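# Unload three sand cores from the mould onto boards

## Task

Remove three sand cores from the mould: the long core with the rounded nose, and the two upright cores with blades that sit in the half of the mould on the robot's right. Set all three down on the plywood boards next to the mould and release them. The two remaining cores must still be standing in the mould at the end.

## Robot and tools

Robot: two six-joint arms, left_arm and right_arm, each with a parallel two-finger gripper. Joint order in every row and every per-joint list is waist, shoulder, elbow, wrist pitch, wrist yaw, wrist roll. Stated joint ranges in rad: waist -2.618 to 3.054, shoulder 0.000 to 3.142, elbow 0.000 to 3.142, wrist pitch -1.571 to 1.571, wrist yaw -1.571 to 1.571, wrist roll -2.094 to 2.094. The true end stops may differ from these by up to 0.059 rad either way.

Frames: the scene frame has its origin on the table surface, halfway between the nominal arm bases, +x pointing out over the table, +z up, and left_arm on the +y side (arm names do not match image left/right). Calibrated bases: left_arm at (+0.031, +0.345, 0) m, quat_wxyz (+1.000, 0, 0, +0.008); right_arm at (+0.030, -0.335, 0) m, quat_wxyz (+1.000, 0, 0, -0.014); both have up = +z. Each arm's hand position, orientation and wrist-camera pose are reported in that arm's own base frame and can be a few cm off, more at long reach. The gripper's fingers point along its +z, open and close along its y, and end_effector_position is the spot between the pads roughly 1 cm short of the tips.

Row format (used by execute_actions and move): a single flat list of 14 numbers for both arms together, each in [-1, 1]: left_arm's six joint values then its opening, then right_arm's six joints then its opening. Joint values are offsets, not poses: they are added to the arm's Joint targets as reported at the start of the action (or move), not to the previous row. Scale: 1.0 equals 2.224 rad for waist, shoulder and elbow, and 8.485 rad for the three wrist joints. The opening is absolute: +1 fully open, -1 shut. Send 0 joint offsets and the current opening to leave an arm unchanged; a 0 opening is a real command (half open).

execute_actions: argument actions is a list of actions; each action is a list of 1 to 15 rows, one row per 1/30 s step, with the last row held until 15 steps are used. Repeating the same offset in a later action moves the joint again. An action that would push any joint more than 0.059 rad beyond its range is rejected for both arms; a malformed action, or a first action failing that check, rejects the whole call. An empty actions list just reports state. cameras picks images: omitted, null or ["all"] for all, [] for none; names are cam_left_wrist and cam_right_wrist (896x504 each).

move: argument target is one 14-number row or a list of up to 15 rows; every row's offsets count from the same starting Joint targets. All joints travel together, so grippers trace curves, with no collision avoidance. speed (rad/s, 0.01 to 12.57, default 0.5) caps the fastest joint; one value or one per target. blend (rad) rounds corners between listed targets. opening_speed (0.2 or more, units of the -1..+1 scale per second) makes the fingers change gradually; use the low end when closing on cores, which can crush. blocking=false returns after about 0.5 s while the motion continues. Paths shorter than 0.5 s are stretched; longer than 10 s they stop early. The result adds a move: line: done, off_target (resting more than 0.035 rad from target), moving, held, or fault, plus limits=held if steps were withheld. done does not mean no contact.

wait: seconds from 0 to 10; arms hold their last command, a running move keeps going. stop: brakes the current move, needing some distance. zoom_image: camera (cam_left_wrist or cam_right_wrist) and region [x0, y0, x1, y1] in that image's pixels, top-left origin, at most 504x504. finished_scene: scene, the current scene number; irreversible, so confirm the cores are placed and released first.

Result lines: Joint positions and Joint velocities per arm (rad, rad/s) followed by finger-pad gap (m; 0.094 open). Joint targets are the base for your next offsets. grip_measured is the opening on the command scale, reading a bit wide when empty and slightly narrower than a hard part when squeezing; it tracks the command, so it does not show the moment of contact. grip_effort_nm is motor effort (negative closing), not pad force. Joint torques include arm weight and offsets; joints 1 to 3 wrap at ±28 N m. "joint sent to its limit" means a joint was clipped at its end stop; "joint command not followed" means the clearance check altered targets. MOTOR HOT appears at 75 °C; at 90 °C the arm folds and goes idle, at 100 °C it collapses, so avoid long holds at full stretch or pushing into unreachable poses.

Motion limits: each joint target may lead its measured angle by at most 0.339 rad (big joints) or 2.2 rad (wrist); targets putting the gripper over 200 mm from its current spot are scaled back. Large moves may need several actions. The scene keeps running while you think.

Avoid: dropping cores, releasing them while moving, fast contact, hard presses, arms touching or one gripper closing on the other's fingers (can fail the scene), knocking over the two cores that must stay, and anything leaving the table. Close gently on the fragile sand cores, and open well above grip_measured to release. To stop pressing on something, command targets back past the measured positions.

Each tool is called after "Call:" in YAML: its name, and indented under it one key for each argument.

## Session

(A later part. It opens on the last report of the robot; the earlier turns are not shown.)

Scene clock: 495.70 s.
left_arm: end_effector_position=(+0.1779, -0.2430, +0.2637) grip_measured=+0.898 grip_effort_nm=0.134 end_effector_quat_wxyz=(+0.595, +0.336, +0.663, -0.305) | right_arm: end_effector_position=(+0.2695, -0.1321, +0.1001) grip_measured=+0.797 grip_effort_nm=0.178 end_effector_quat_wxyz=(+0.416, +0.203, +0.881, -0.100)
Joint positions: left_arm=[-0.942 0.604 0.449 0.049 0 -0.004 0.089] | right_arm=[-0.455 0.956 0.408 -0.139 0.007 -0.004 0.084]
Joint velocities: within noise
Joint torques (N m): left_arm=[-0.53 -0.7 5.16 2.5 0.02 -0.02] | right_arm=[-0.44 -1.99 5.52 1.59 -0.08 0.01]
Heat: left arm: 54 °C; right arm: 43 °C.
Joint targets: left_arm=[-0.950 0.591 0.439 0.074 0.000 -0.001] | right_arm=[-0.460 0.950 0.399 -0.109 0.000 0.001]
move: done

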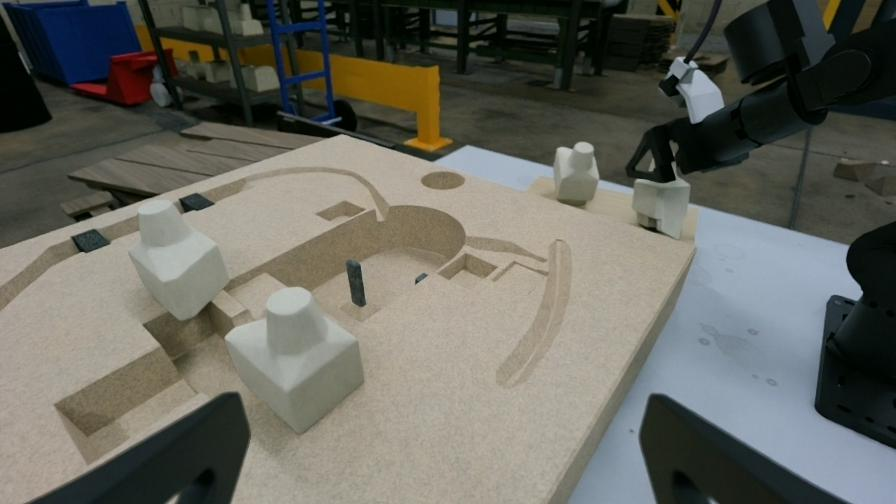

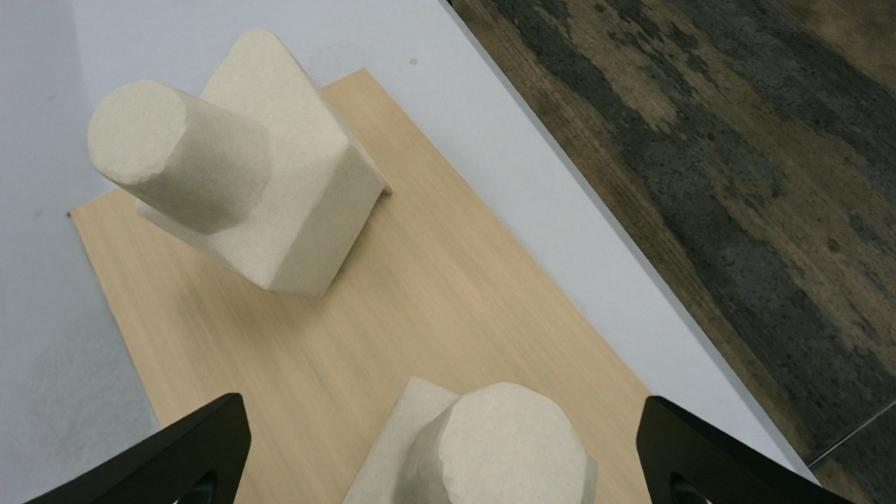

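Call:
move:
  target: [0,0,0,0,0,0,0.9,0,-0.1978,0.0733,-0.0742,0,0,0.9]
  speed: 0.5

Call:
zoom_image:
  camera: "cam_left_wrist"
  region: [530, 90, 730, 250]

Scene clock: 501.73 s.
left_arm: end_effector_position=(+0.1779, -0.2430, +0.2637) grip_measured=+0.898 grip_effort_nm=0.134 end_effector_quat_wxyz=(+0.595, +0.336, +0.663, -0.305) | right_arm: end_effector_position=(+0.1998, -0.0980, +0.1501) grip_measured=+0.897 grip_effort_nm=0.173 end_effector_quat_wxyz=(+0.404, +0.205, +0.886, -0.097)
Joint positions: left_arm=[-0.942 0.604 0.449 0.049 0 -0.004 0.089] | right_arm=[-0.455 0.519 0.533 -0.729 0.007 -0.004 0.089]
Joint velocities: within noise
Joint torques (N m): left_arm=[-0.57 -0.68 5.29 2.5 -0.01 -0.03] | right_arm=[-0.42 0.29 8.38 1.23 -0.07 0.02]
Heat: left arm: 54 °C; right arm: 43 °C.
Joint targets: left_arm=[-0.950 0.591 0.439 0.074 0.000 -0.001] | right_arm=[-0.460 0.510 0.562 -0.739 0.000 0.001]
move: done

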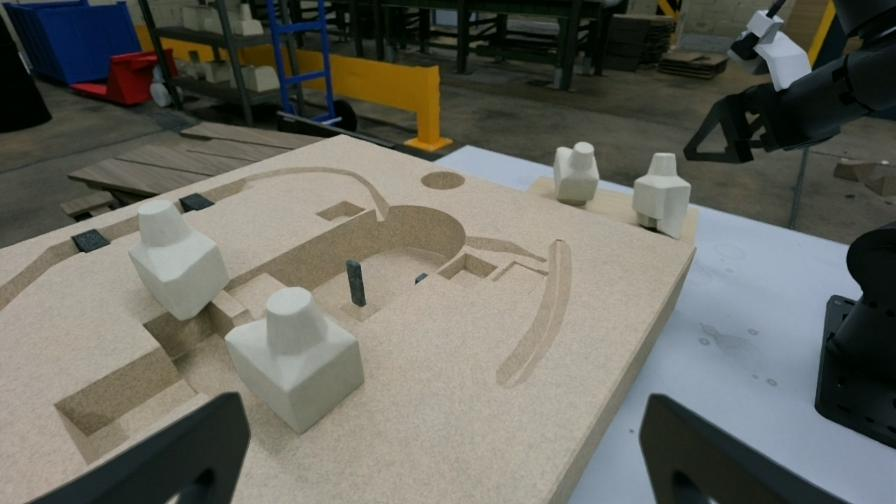

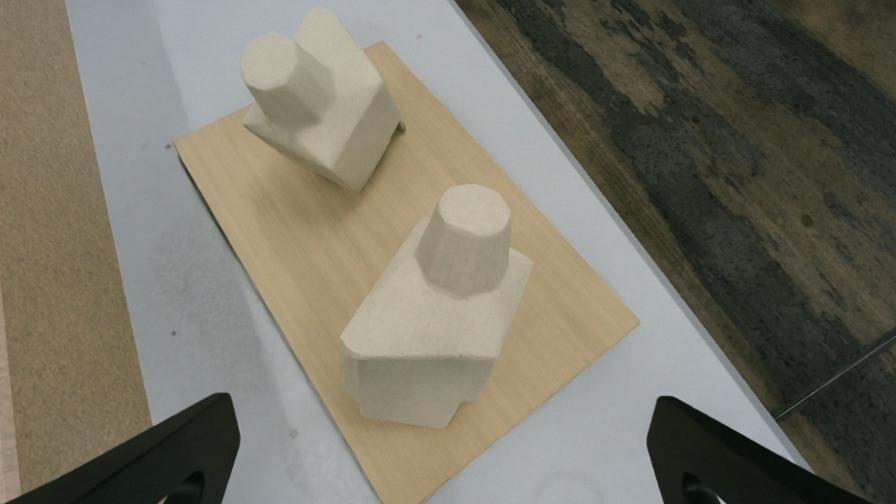

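Scaled by 2.520.

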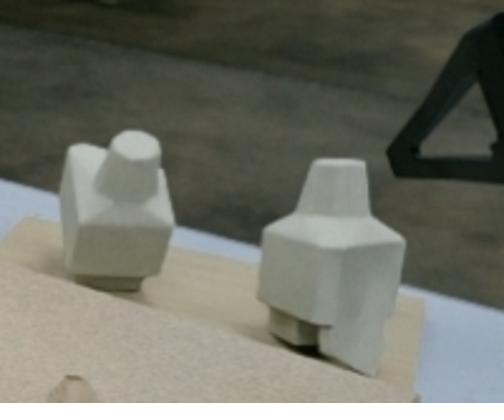

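Call:
finished_scene:
  scene: 1

The scene is finished: the task was done.


## Next scene

The same job, from a new start.

Call:
execute_actions:
  actions: []

Scene clock: 0.00 s.
left_arm: end_effector_position=(+0.3493, -0.0518, +0.2095) grip_measured=+1.000 grip_effort_nm=n/a end_effector_quat_wxyz=(+0.534, -0.007, +0.815, -0.226) | right_arm: end_effector_position=(+0.3046, +0.0783, +0.1820) grip_measured=+1.000 grip_effort_nm=n/a end_effector_quat_wxyz=(+0.477, +0.034, +0.863, +0.162)
Joint positions: left_arm=[0.059 1.017 0.578 0.071 0.424 -0.25 0.094] | right_arm=[0.21 0.854 0.562 -0.224 -0.068 0.329 0.094]
Joint velocities: within noise
Joint torques (N m): no reading
Heat: left arm: 32 °C; right arm: 32 °C.
Joint targets: left_arm=[0.059 1.010 0.587 0.072 0.427 -0.248] | right_arm=[0.210 0.847 0.574 -0.220 -0.067 0.327]
Tool commands: left_gripper/opening=+1.0 right_gripper/opening=+1.0

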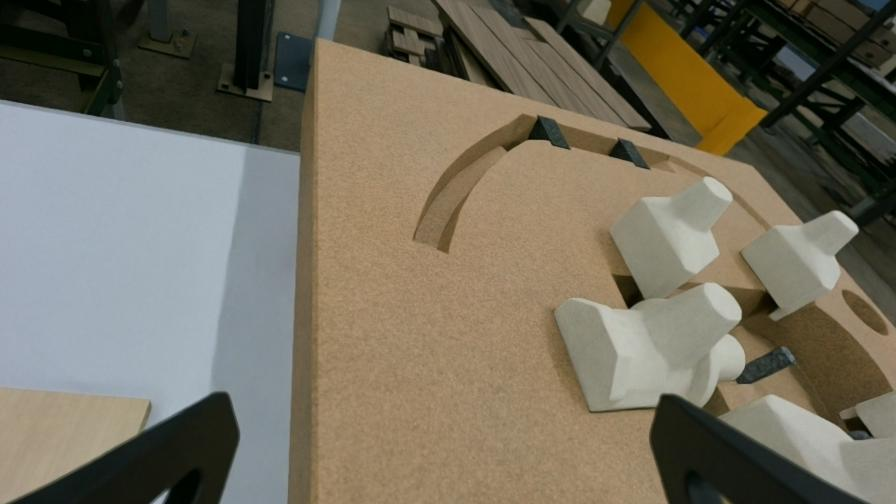

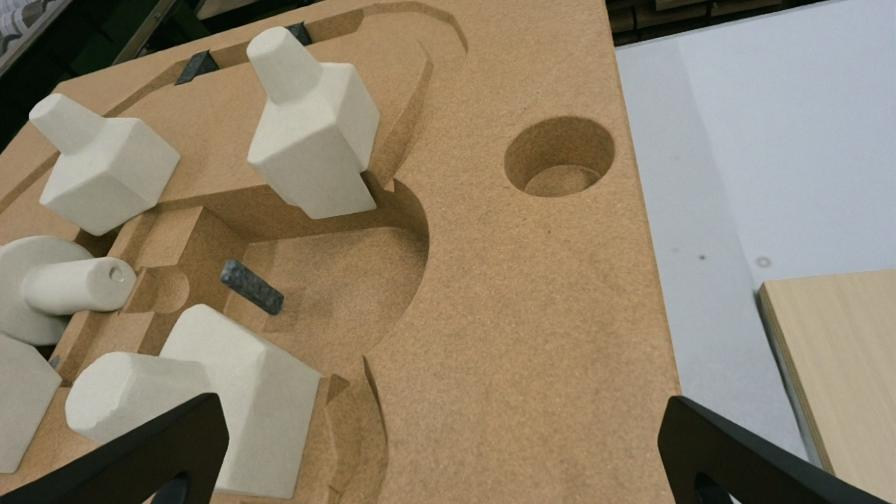

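Call:
move:
  target: [-0.2513,0.4645,0.7792,-0.1768,-0.0503,0.0292,1,0.1169,0.4753,0.75,-0.1435,0.0079,-0.0385,1]
  speed: 1.2

Scene clock: 8.77 s.
left_arm: end_effector_position=(+0.4008, -0.2197, +0.2526) grip_measured=+1.000 grip_effort_nm=0.027 end_effector_quat_wxyz=(+0.201, +0.240, +0.948, -0.057) | right_arm: end_effector_position=(+0.3826, +0.1952, +0.2794) grip_measured=+1.000 grip_effort_nm=0.027 end_effector_quat_wxyz=(+0.222, -0.223, +0.948, +0.057)
Joint positions: left_arm=[-0.5 2.024 2.295 -1.421 0.009 -0.007 0.094] | right_arm=[0.466 1.897 2.212 -1.424 -0.008 0.007 0.094]
Joint velocities: within noise
Joint torques (N m): left_arm=[0.01 -7.82 6.72 1.16 -0.09 0.02] | right_arm=[0.39 -7.24 7.3 0.65 0.06 -0.12]
Heat: left arm: 34 °C; right arm: 34 °C.
Joint targets: left_arm=[-0.500 2.043 2.321 -1.428 0.000 -0.001] | right_arm=[0.470 1.905 2.242 -1.438 0.000 0.000]
move: done

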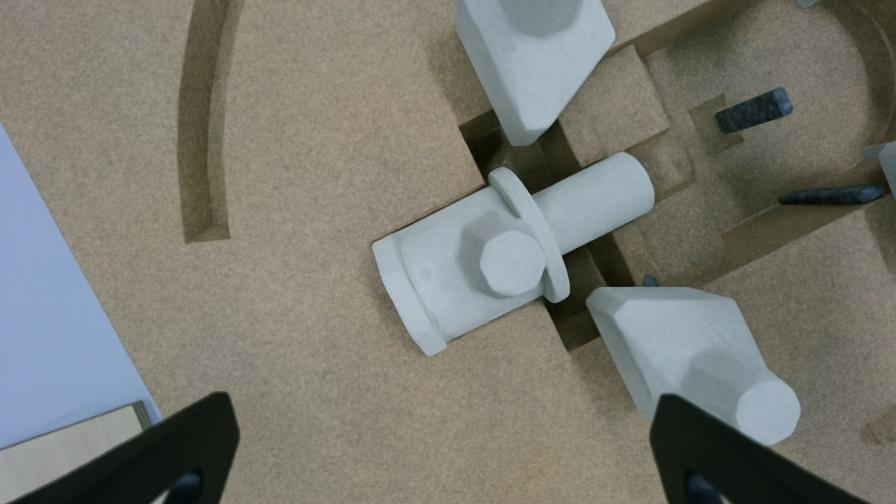

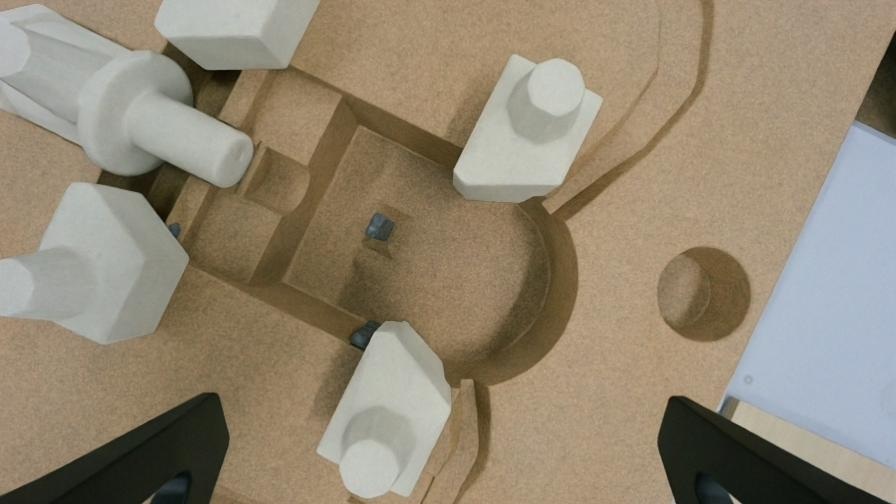

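Call:
move:
  target:
    - [-0.0279,-0.1709,-0.3579,0.0785,0,0,1,0.0396,-0.1866,-0.3669,0.0481,0,0,1]
    - [-0.0279,-0.0746,-0.3386,0.1003,0,0,1,0.0396,-0.1475,-0.4191,0.0745,0,0,1]
  speed: [0.9,0.4]
  blend: 0.02

Scene clock: 23.83 s.
left_arm: end_effector_position=(+0.4236, -0.2627, +0.1506) grip_measured=+1.000 grip_effort_nm=0.027 end_effector_quat_wxyz=(+0.305, +0.258, +0.912, -0.092) | right_arm: end_effector_position=(+0.3304, +0.2054, +0.1584) grip_measured=+1.000 grip_effort_nm=0.032 end_effector_quat_wxyz=(+0.230, -0.262, +0.935, +0.069)
Joint positions: left_arm=[-0.554 1.868 1.54 -0.595 0.008 -0.007 0.094] | right_arm=[0.551 1.574 1.317 -0.828 -0.006 0.006 0.094]
Joint velocities: within noise
Joint torques (N m): left_arm=[-0.51 -8.17 7.82 1.79 -0.07 0.02] | right_arm=[0.62 -5.96 5.31 1.06 0.04 -0.11]
Heat: left arm: 35 °C; right arm: 36 °C.
Joint targets: left_arm=[-0.562 1.877 1.568 -0.577 0.000 -0.001] | right_arm=[0.558 1.576 1.310 -0.805 0.000 0.000]
move: done

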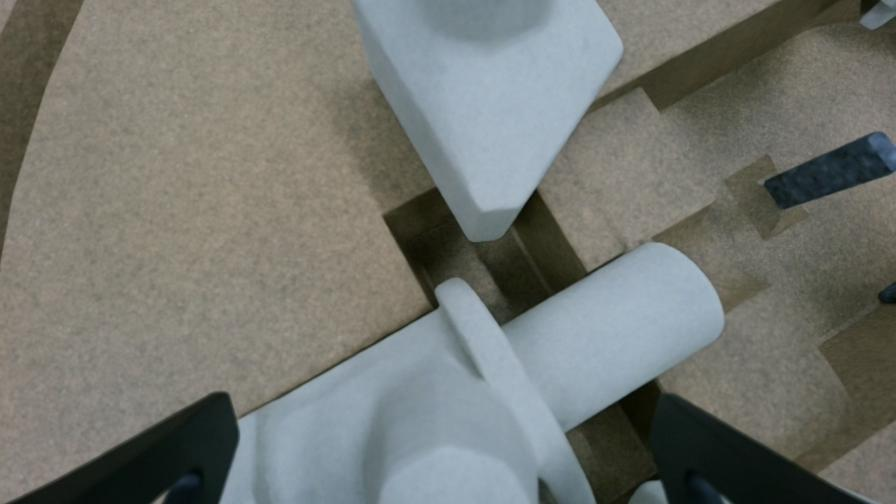

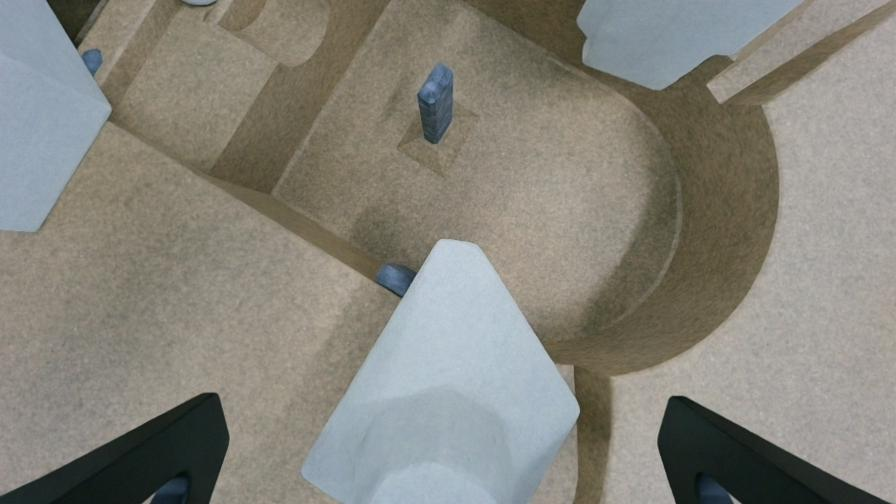

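Call:
move:
  target:
    - [0,0,0,0,0,0,-0.6,0,0,0,0,0,0,-0.6]
    - [0,-0.0108,0.1538,-0.0322,0,0,-0.6,0,0.0126,0.1556,-0.0311,0,0,-0.6]
  speed: [0.4,0.4]
  opening_speed: 1.0

Scene clock: 35.23 s.
left_arm: end_effector_position=(+0.4184, -0.2594, +0.2207) grip_measured=-0.258 grip_effort_nm=-0.999 end_effector_quat_wxyz=(+0.292, +0.259, +0.917, -0.088) | right_arm: end_effector_position=(+0.3283, +0.2065, +0.2201) grip_measured=-0.382 grip_effort_nm=-1.009 end_effector_quat_wxyz=(+0.222, -0.265, +0.936, +0.068)
Joint positions: left_arm=[-0.554 1.885 1.858 -0.924 0.007 -0.006 0.035] | right_arm=[0.555 1.61 1.608 -1.099 -0.009 0.006 0.029]
Joint velocities: within noise
Joint torques (N m): left_arm=[-0.58 -11.19 9.84 2.35 -0.06 0] | right_arm=[0.31 -6.64 9.51 1.09 0.07 -0.11]
Heat: left arm: 36 °C; right arm: 35 °C.
Joint targets: left_arm=[-0.562 1.853 1.910 -0.850 0.000 -0.001] | right_arm=[0.558 1.605 1.656 -1.069 0.000 0.000]
move: off_target (left_arm, right_arm); left_arm: the wrist pitch is farthest, 0.074 rad from its target; right_arm: the elbow is farthest, 0.048 rad from its target

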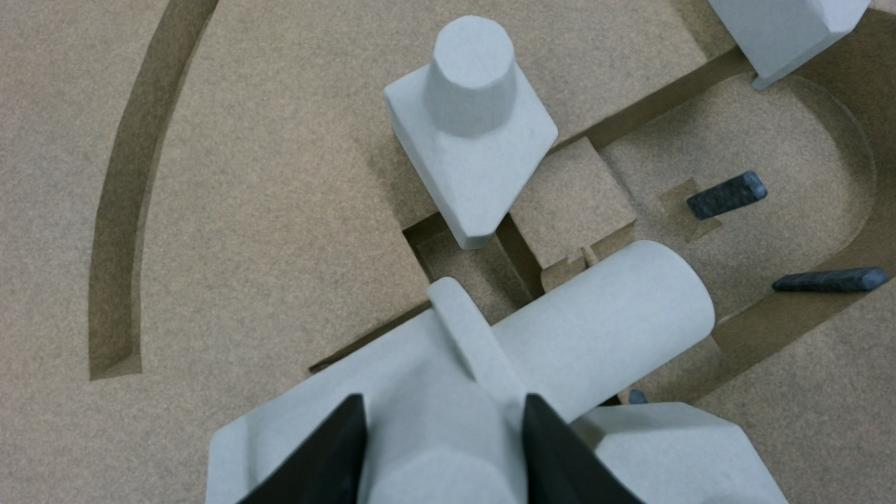

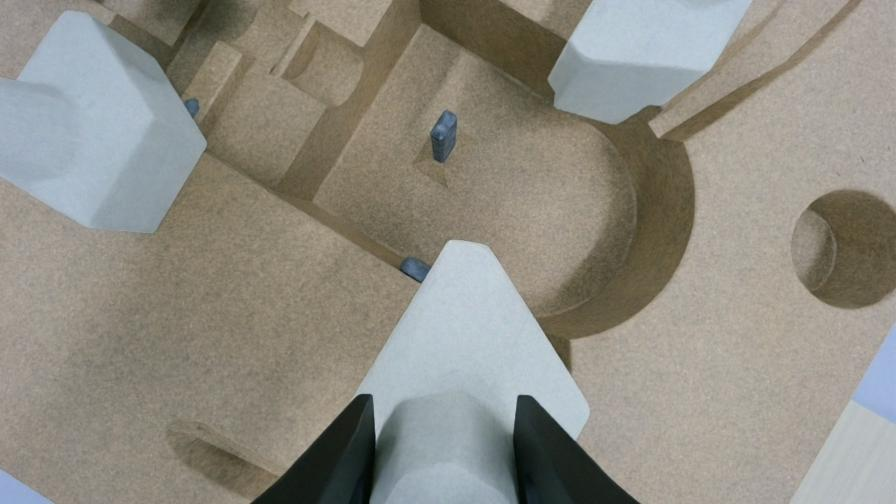

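Call:
move:
  target:
    - [0.1403,0,0,0,0,0,-0.6,-0.3939,0,0,0,0,0,-0.6]
    - [0.4366,-0.2536,-0.3552,0.0271,0,0,-0.6,-0.3939,-0.0292,-0.1848,0.0435,0,0,-0.6]
  speed: [0.9,0.7]
  blend: 0.05

Scene clock: 61.50 s.
left_arm: end_effector_position=(+0.3268, +0.1436, +0.1730) grip_measured=-0.258 grip_effort_nm=-0.999 end_effector_quat_wxyz=(+0.297, -0.197, +0.932, +0.064) | right_arm: end_effector_position=(+0.3654, -0.1223, +0.1318) grip_measured=-0.381 grip_effort_nm=-1.004 end_effector_quat_wxyz=(+0.224, +0.160, +0.961, -0.038)
Joint positions: left_arm=[0.408 1.346 1.104 -0.712 -0.006 -0.006 0.035] | right_arm=[-0.324 1.59 1.239 -0.762 0.004 0.006 0.029]
Joint velocities: within noise
Joint torques (N m): left_arm=[0.09 -8.81 6.74 2.56 0.1 -0.01] | right_arm=[0.46 -10.3 6.23 1.39 -0.05 -0.1]
Heat: left arm: 40 °C; right arm: 38 °C.
Joint targets: left_arm=[0.409 1.289 1.120 -0.620 0.000 -0.001] | right_arm=[-0.318 1.540 1.245 -0.700 0.000 0.000]
move: off_target (left_arm, right_arm); left_arm: the wrist pitch is farthest, 0.092 rad from its target; right_arm: the wrist pitch is farthest, 0.062 rad from its target

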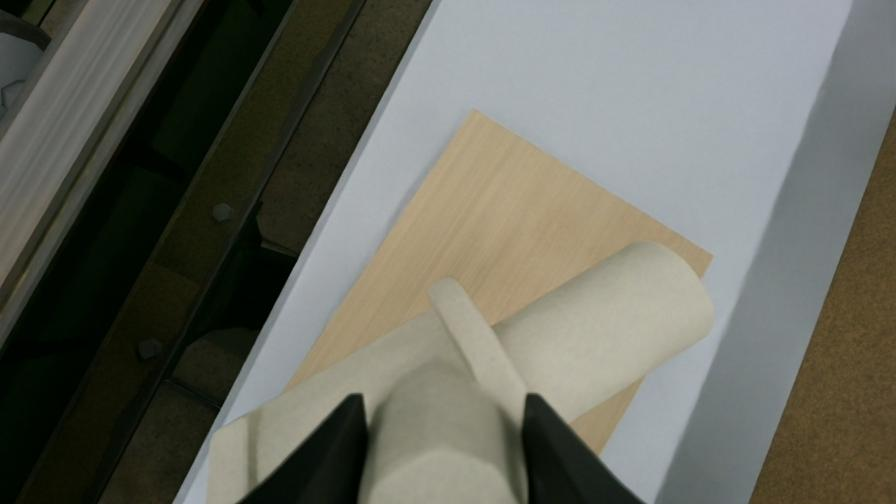

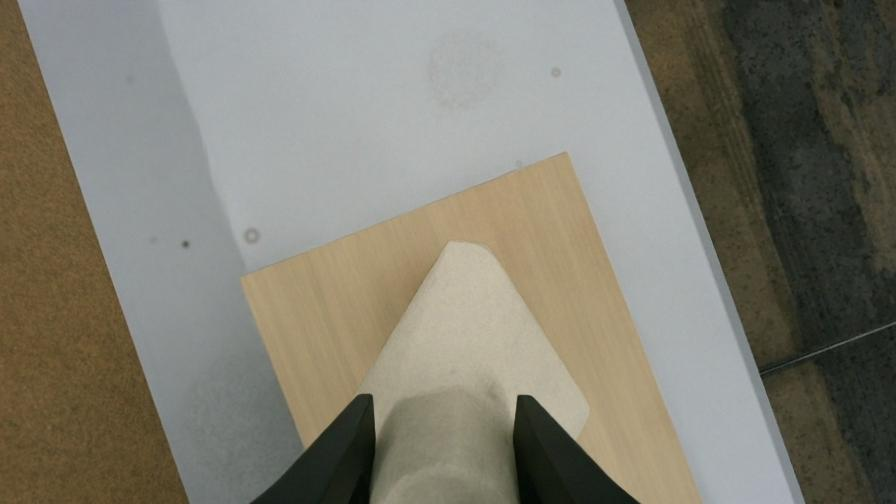

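Call:
move:
  target:
    - [0,0,-0.0832,0.0259,0,0,-0.6,0,0,-0.009,0.0024,0,0,-0.6]
    - [0,0,-0.1394,0.0412,0,0,-0.6,0,0,-0.036,0.0094,0,0,-0.6]
  speed: [0.4,0.1]

Scene clock: 71.43 s.
left_arm: end_effector_position=(+0.3286, +0.1439, +0.1157) grip_measured=-0.258 grip_effort_nm=-0.999 end_effector_quat_wxyz=(+0.336, -0.194, +0.919, +0.070) | right_arm: end_effector_position=(+0.3644, -0.1219, +0.1189) grip_measured=-0.381 grip_effort_nm=-1.009 end_effector_quat_wxyz=(+0.232, +0.160, +0.959, -0.039)
Joint positions: left_arm=[0.408 1.326 0.808 -0.353 -0.004 -0.006 0.035] | right_arm=[-0.324 1.578 1.167 -0.684 0.003 0.006 0.029]
Joint velocities: within noise
Joint torques (N m): left_arm=[0.09 -6.95 5.57 2.56 0.08 0.01] | right_arm=[0.49 -9.24 5.55 1.44 -0.04 -0.1]
Heat: left arm: 41 °C; right arm: 40 °C.
Joint targets: left_arm=[0.409 1.289 0.810 -0.271 0.000 -0.001] | right_arm=[-0.318 1.540 1.165 -0.621 0.000 0.000]
move: off_target (left_arm, right_arm); left_arm: the wrist pitch is farthest, 0.082 rad from its target; right_arm: the wrist pitch is farthest, 0.064 rad from its target

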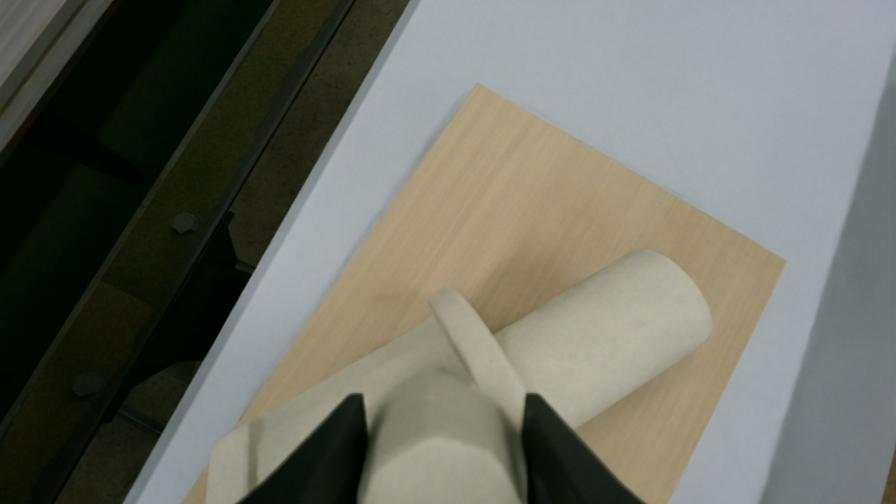

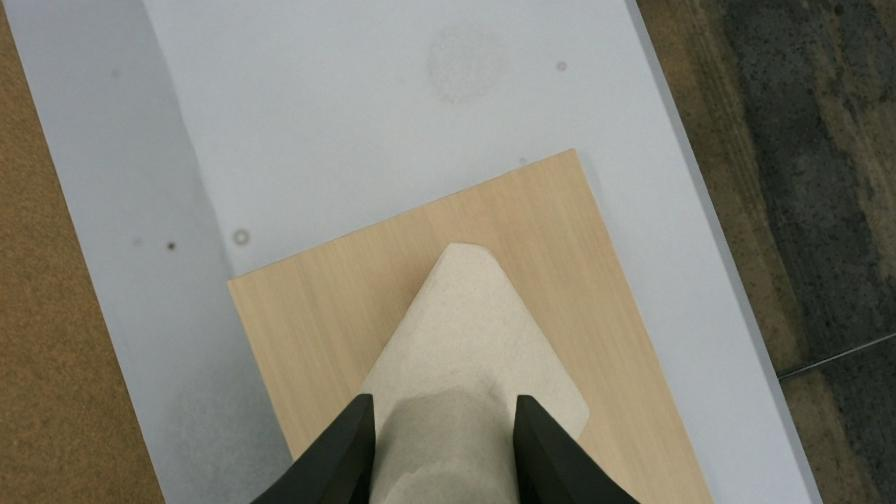

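Call:
move:
  target:
    - [0,0,-0.0135,0.002,0,0,-0.6,0,0,-0.0135,0.002,0,0,-0.6]
    - [0,0,-0.0135,0.002,0,0,0.7,0,0,-0.0135,0.002,0,0,0.2]
  speed: 0.15
  opening_speed: 0.45

Scene clock: 78.17 s.
left_arm: end_effector_position=(+0.3362, +0.1472, +0.1228) grip_measured=+0.698 grip_effort_nm=0.125 end_effector_quat_wxyz=(+0.366, -0.192, +0.908, +0.076) | right_arm: end_effector_position=(+0.3688, -0.1217, +0.1205) grip_measured=+0.197 grip_effort_nm=0.173 end_effector_quat_wxyz=(+0.251, +0.158, +0.954, -0.038)
Joint positions: left_arm=[0.408 1.315 0.785 -0.275 -0.004 -0.006 0.08] | right_arm=[-0.324 1.565 1.143 -0.636 -0.005 0.006 0.056]
Joint velocities: within noise
Joint torques (N m): left_arm=[0.05 -6.16 5.07 2 0.05 0.01] | right_arm=[0.47 -8.09 5.18 1.2 0.05 -0.1]
Heat: left arm: 41 °C; right arm: 39 °C.
Joint targets: left_arm=[0.409 1.289 0.780 -0.254 0.000 -0.001] | right_arm=[-0.318 1.540 1.135 -0.603 0.000 0.000]
move: done; target 2's new numbers were sent with left_arm's wrist pitch 0.065 rad from that target

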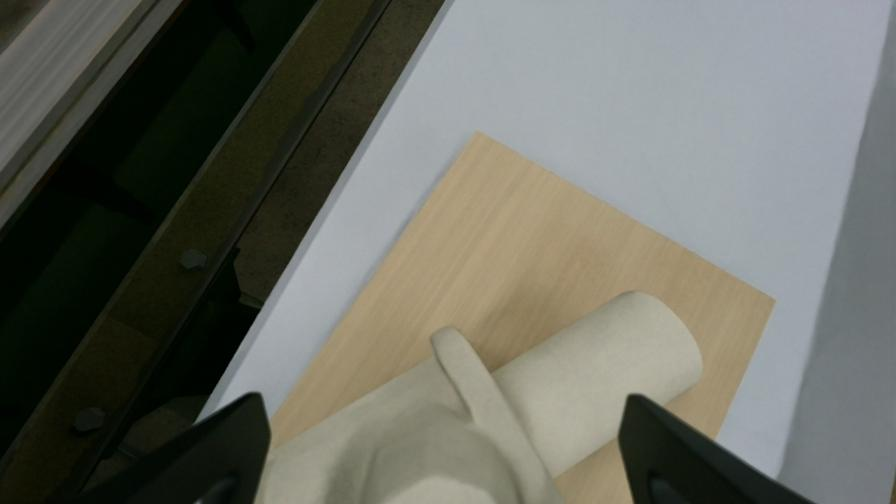

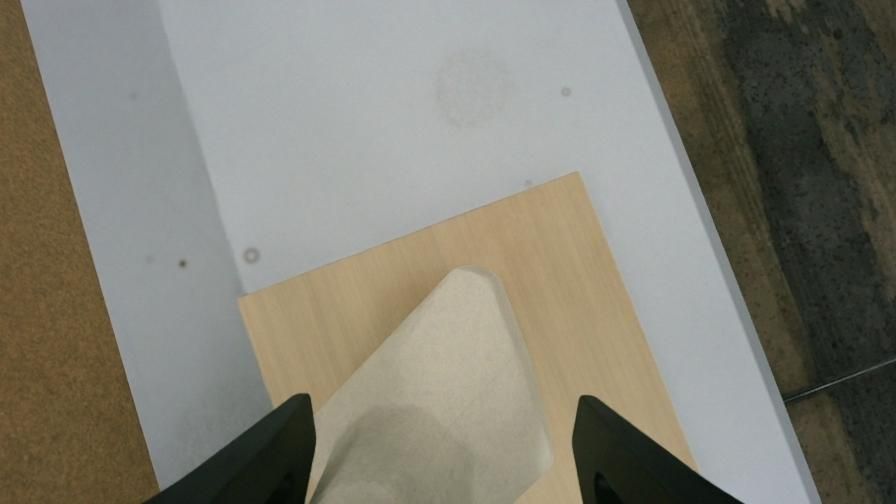

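Call:
move:
  target: [0,-0.0821,0.0416,-0.0473,0,0,0.8,0,0,0,0,0,0,0.85]
  speed: 0.5
  opening_speed: 0.4

Scene clock: 84.00 s.
left_arm: end_effector_position=(+0.2802, +0.1230, +0.1476) grip_measured=+0.798 grip_effort_nm=0.125 end_effector_quat_wxyz=(+0.307, -0.196, +0.929, +0.064) | right_arm: end_effector_position=(+0.3708, -0.1224, +0.1216) grip_measured=+0.847 grip_effort_nm=0.183 end_effector_quat_wxyz=(+0.255, +0.158, +0.953, -0.039)
Joint positions: left_arm=[0.408 1.124 0.846 -0.655 -0.004 -0.006 0.084] | right_arm=[-0.324 1.565 1.143 -0.627 -0.005 0.006 0.087]
Joint velocities: within noise
Joint torques (N m): left_arm=[0.21 -4.05 7.66 1.57 0.07 0.01] | right_arm=[0.5 -8.08 5.19 1.11 0.04 -0.1]
Heat: left arm: 40 °C; right arm: 38 °C.
Joint targets: left_arm=[0.409 1.106 0.872 -0.655 0.000 -0.001] | right_arm=[-0.318 1.540 1.135 -0.604 0.000 0.000]
move: done

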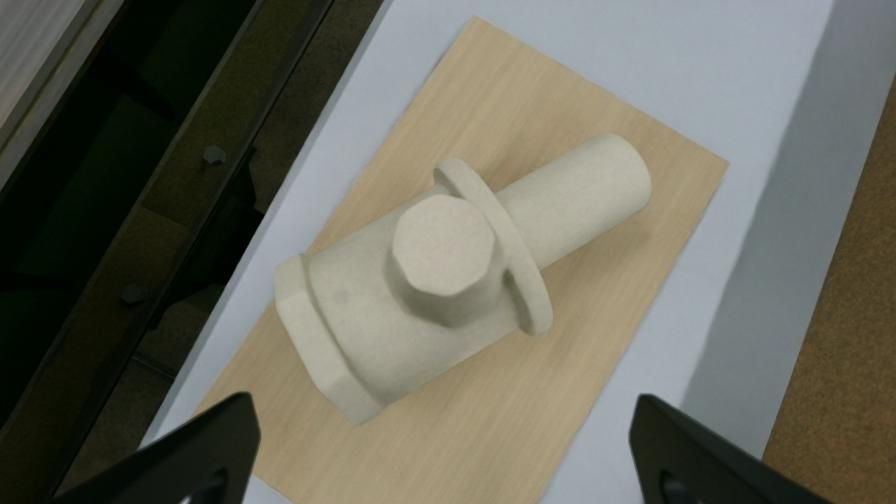

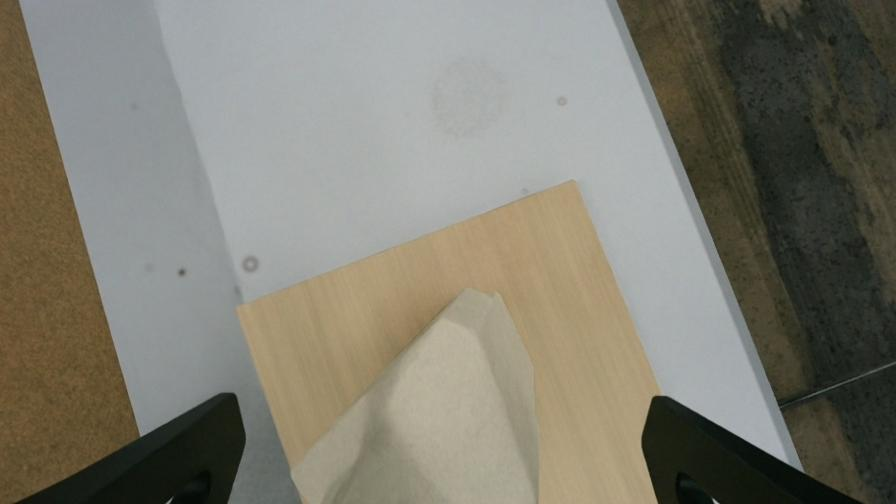

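Call:
move:
  target: [0,0,0,0,0,0,0.8,0,-0.0692,0.0585,-0.031,0,0,1]
  speed: 0.25
  cameras: ["cam_right_wrist"]

Scene clock: 88.87 s.
left_arm: end_effector_position=(+0.2801, +0.1229, +0.1474) grip_measured=+0.798 grip_effort_nm=0.125 end_effector_quat_wxyz=(+0.307, -0.196, +0.929, +0.064) | right_arm: end_effector_position=(+0.3386, -0.1116, +0.1833) grip_measured=+0.997 grip_effort_nm=0.178 end_effector_quat_wxyz=(+0.265, +0.157, +0.951, -0.040)
Joint positions: left_arm=[0.408 1.124 0.846 -0.655 -0.004 -0.006 0.084] | right_arm=[-0.324 1.407 1.235 -0.857 -0.005 0.006 0.094]
Joint velocities: within noise
Joint torques (N m): left_arm=[0.17 -3.99 7.66 1.59 0.05 -0.02] | right_arm=[0.5 -6.43 8.29 0.85 0.04 -0.1]
Heat: left arm: 39 °C; right arm: 38 °C.
Joint targets: left_arm=[0.409 1.106 0.872 -0.655 0.000 -0.001] | right_arm=[-0.318 1.386 1.265 -0.867 0.000 0.000]
move: done
Images, in order (width x height): cam_right_wrist 896x504.

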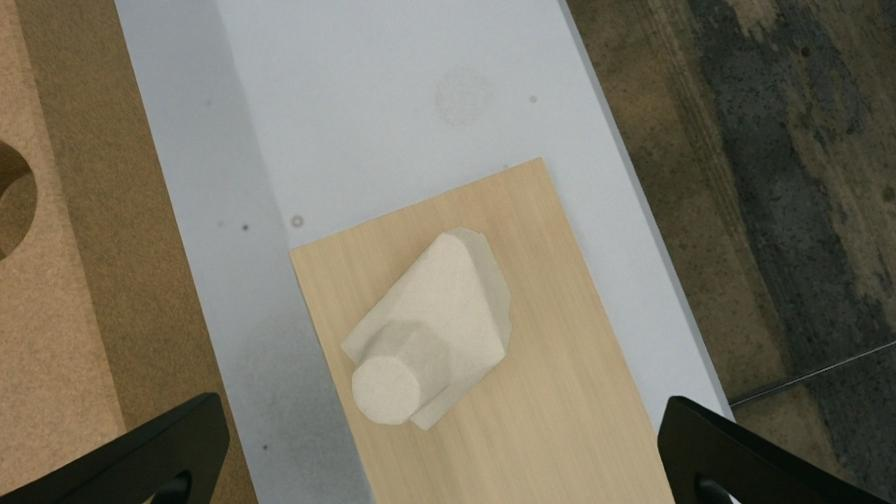

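Call:
move:
  target:
    - [0,0,0,0,0,0,0.8,0.3085,0.1623,0.0634,0.0609,0,0,1]
    - [0,0,0,0,0,0,0.8,0.3085,0.2617,0.1277,0.0748,0,0,1]
  speed: [0.9,0.4]
  blend: 0.02
  cameras: ["cam_right_wrist"]

Scene clock: 98.07 s.
left_arm: end_effector_position=(+0.2801, +0.1229, +0.1474) grip_measured=+0.798 grip_effort_nm=0.120 end_effector_quat_wxyz=(+0.307, -0.196, +0.929, +0.064) | right_arm: end_effector_position=(+0.5171, +0.2052, +0.1498) grip_measured=+0.997 grip_effort_nm=0.178 end_effector_quat_wxyz=(+0.411, -0.168, +0.892, +0.081)
Joint positions: left_arm=[0.408 1.124 0.846 -0.655 -0.004 -0.006 0.084] | right_arm=[0.375 1.961 1.515 -0.26 -0.004 0.004 0.094]
Joint velocities: within noise
Joint torques (N m): left_arm=[0.09 -4.05 7.75 1.55 0.08 -0.01] | right_arm=[-0.55 -9.02 8.85 1.53 0.03 -0.08]
Heat: left arm: 38 °C; right arm: 37 °C.
Joint targets: left_arm=[0.409 1.106 0.872 -0.655 0.000 -0.001] | right_arm=[0.368 1.968 1.549 -0.232 0.000 0.000]
move: done
Images, in order (width x height): cam_right_wrist 896x504.

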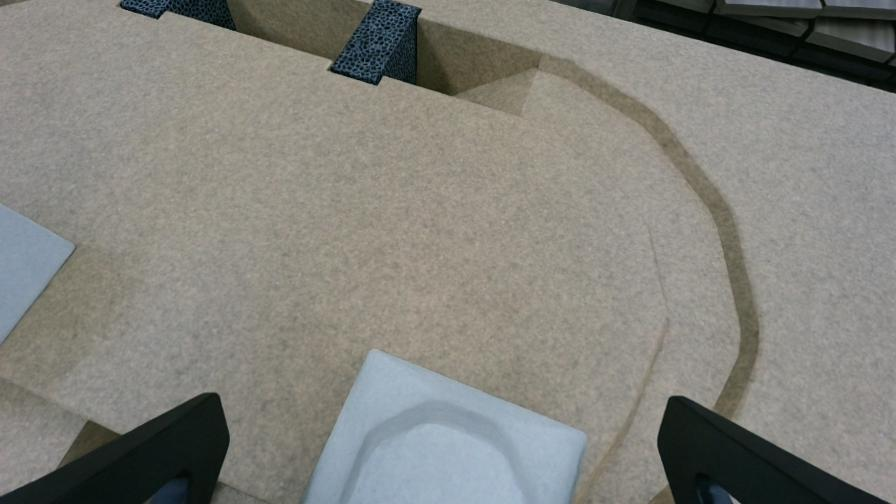

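Call:
move:
  target:
    - [0,0,0,0,0,0,0.8,0,0,0,0,0,0,-0.6]
    - [0,0,0,0,0,0,0.8,0,-0.0126,0.1084,-0.0301,0,0,-0.6]
    - [0,0,0,0,0,0,0.8,-0.375,-0.5027,-0.2635,-0.0575,0,0,-0.6]
    - [0,0,0,0,0,0,0.8,-0.375,-0.4928,-0.4447,-0.008,0,0,-0.6]
  speed: [0.4,0.4,0.8,0.5]
  blend: [0,0.04,0.05,0]
  opening_speed: 1.0
  cameras: ["cam_right_wrist"]

Scene clock: 115.00 s.
left_arm: end_effector_position=(+0.2801, +0.1229, +0.1474) grip_measured=+0.798 grip_effort_nm=0.125 end_effector_quat_wxyz=(+0.307, -0.196, +0.929, +0.064) | right_arm: end_effector_position=(+0.2617, -0.1294, +0.1382) grip_measured=-0.255 grip_effort_nm=-1.004 end_effector_quat_wxyz=(+0.406, +0.207, +0.884, -0.098)
Joint positions: left_arm=[0.408 1.124 0.846 -0.655 -0.004 -0.006 0.084] | right_arm=[-0.459 0.881 0.552 -0.379 0.006 -0.002 0.035]
Joint velocities: within noise
Joint torques (N m): left_arm=[0.12 -4.07 7.71 1.58 0.07 -0.01] | right_arm=[-0.61 -1.94 6.83 2.02 -0.06 -0.02]
Heat: left arm: 37 °C; right arm: 39 °C.
Joint targets: left_arm=[0.409 1.106 0.872 -0.655 0.000 -0.001] | right_arm=[-0.466 0.871 0.560 -0.300 0.000 0.000]
move: off_target (right_arm); right_arm: the wrist pitch is farthest, 0.079 rad from its target
Images, in order (width x height): cam_right_wrist 896x504.

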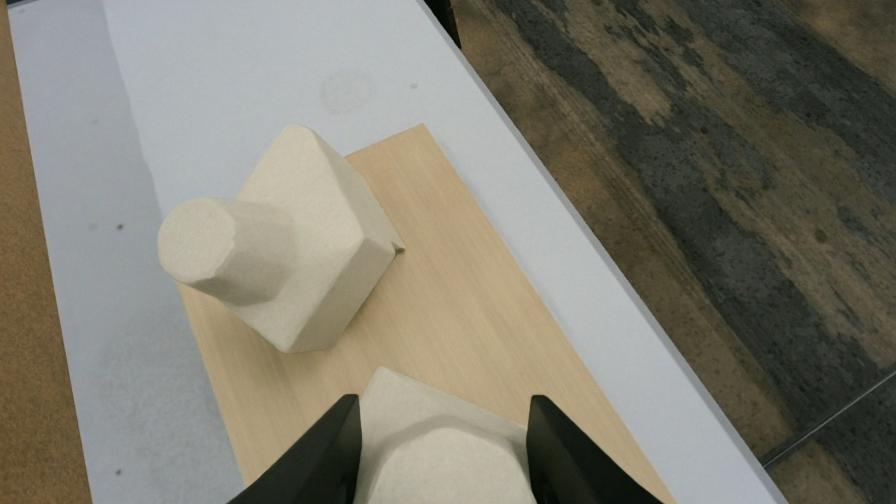

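Call:
move:
  target:
    - [0,0,0,0,0,0,0.8,0,0,-0.045,0.0094,0,0,-0.6]
    - [0,0,0,0,0,0,0.8,0,0,-0.0854,0.0189,0,0,-0.6]
  speed: [0.25,0.08]
  cameras: ["cam_right_wrist"]

Scene clock: 121.10 s.
left_arm: end_effector_position=(+0.2801, +0.1229, +0.1474) grip_measured=+0.798 grip_effort_nm=0.125 end_effector_quat_wxyz=(+0.307, -0.196, +0.929, +0.064) | right_arm: end_effector_position=(+0.2583, -0.1277, +0.0999) grip_measured=-0.255 grip_effort_nm=-1.004 end_effector_quat_wxyz=(+0.417, +0.206, +0.880, -0.100)
Joint positions: left_arm=[0.408 1.124 0.846 -0.655 -0.004 -0.006 0.084] | right_arm=[-0.459 0.881 0.379 -0.183 0.006 -0.002 0.035]
Joint velocities: within noise
Joint torques (N m): left_arm=[0.1 -4.03 7.68 1.58 0.08 0.01] | right_arm=[-0.57 -1.84 5.5 1.75 -0.07 -0.02]
Heat: left arm: 37 °C; right arm: 38 °C.
Joint targets: left_arm=[0.409 1.106 0.872 -0.655 0.000 -0.001] | right_arm=[-0.466 0.871 0.370 -0.140 0.000 0.000]
move: off_target (right_arm); right_arm: the wrist pitch is farthest, 0.043 rad from its target
Images, in order (width x height): cam_right_wrist 896x504.

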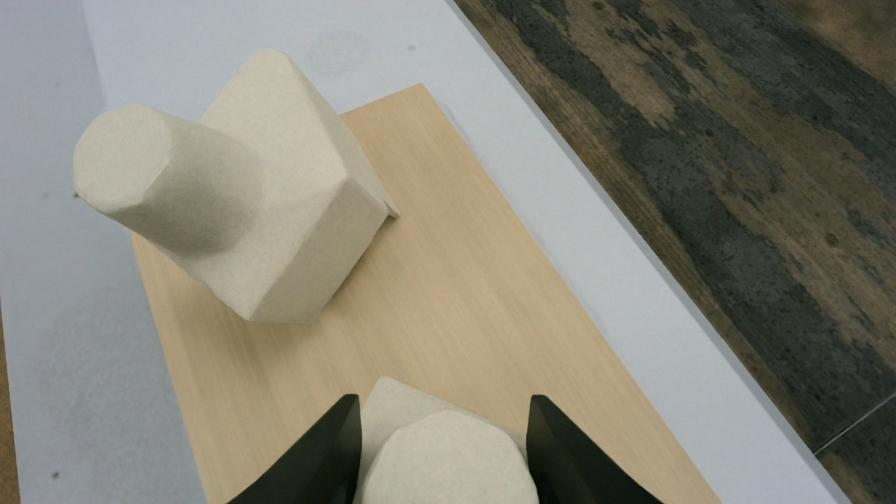

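Call:
move:
  target:
    - [0,0,0,0,0,0,0.8,0,0,0,0,0,0,0.85]
    - [0,0,0,0,0,0,0.8,0,-0.1978,0.0733,-0.0742,0,0,0.85]
  speed: 0.45
  opening_speed: 0.4

Scene clock: 130.67 s.
left_arm: end_effector_position=(+0.2801, +0.1229, +0.1474) grip_measured=+0.798 grip_effort_nm=0.134 end_effector_quat_wxyz=(+0.307, -0.196, +0.929, +0.064) | right_arm: end_effector_position=(+0.1902, -0.0940, +0.1458) grip_measured=+0.847 grip_effort_nm=0.173 end_effector_quat_wxyz=(+0.410, +0.207, +0.883, -0.099)
Joint positions: left_arm=[0.408 1.124 0.846 -0.655 -0.004 -0.006 0.084] | right_arm=[-0.459 0.441 0.501 -0.761 0.006 -0.002 0.087]
Joint velocities: within noise
Joint torques (N m): left_arm=[0.17 -4.05 7.68 1.57 0.07 -0.04] | right_arm=[-0.58 0.61 8.44 1.25 -0.06 -0.02]
Heat: left arm: 36 °C; right arm: 38 °C.
Joint targets: left_arm=[0.409 1.106 0.872 -0.655 0.000 -0.001] | right_arm=[-0.466 0.432 0.533 -0.769 0.000 0.000]
move: done

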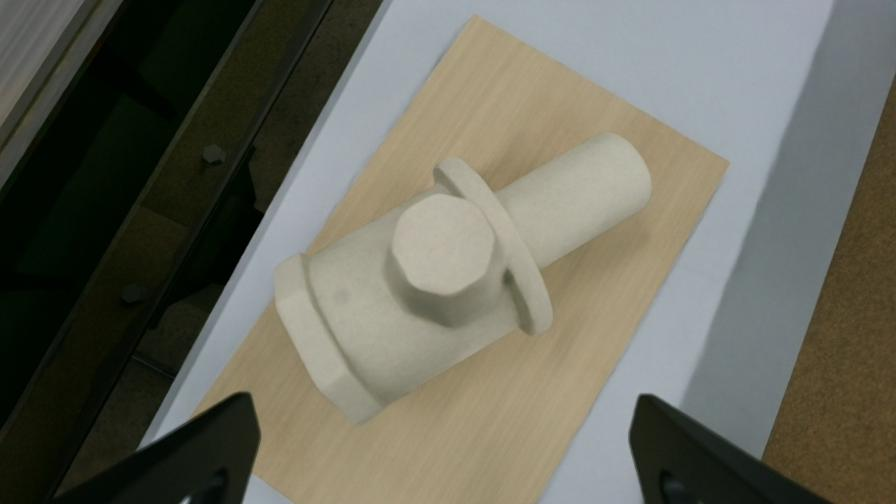

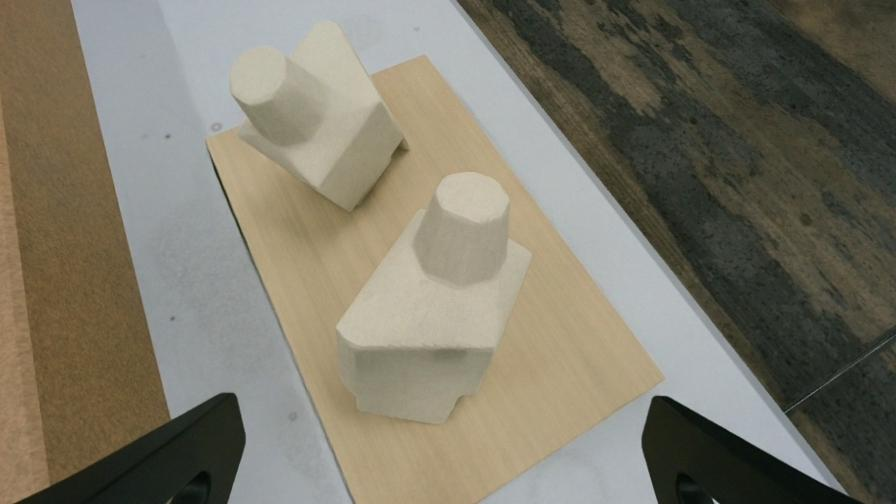

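Call:
finished_scene:
  scene: 2

The scene is finished: the task was done.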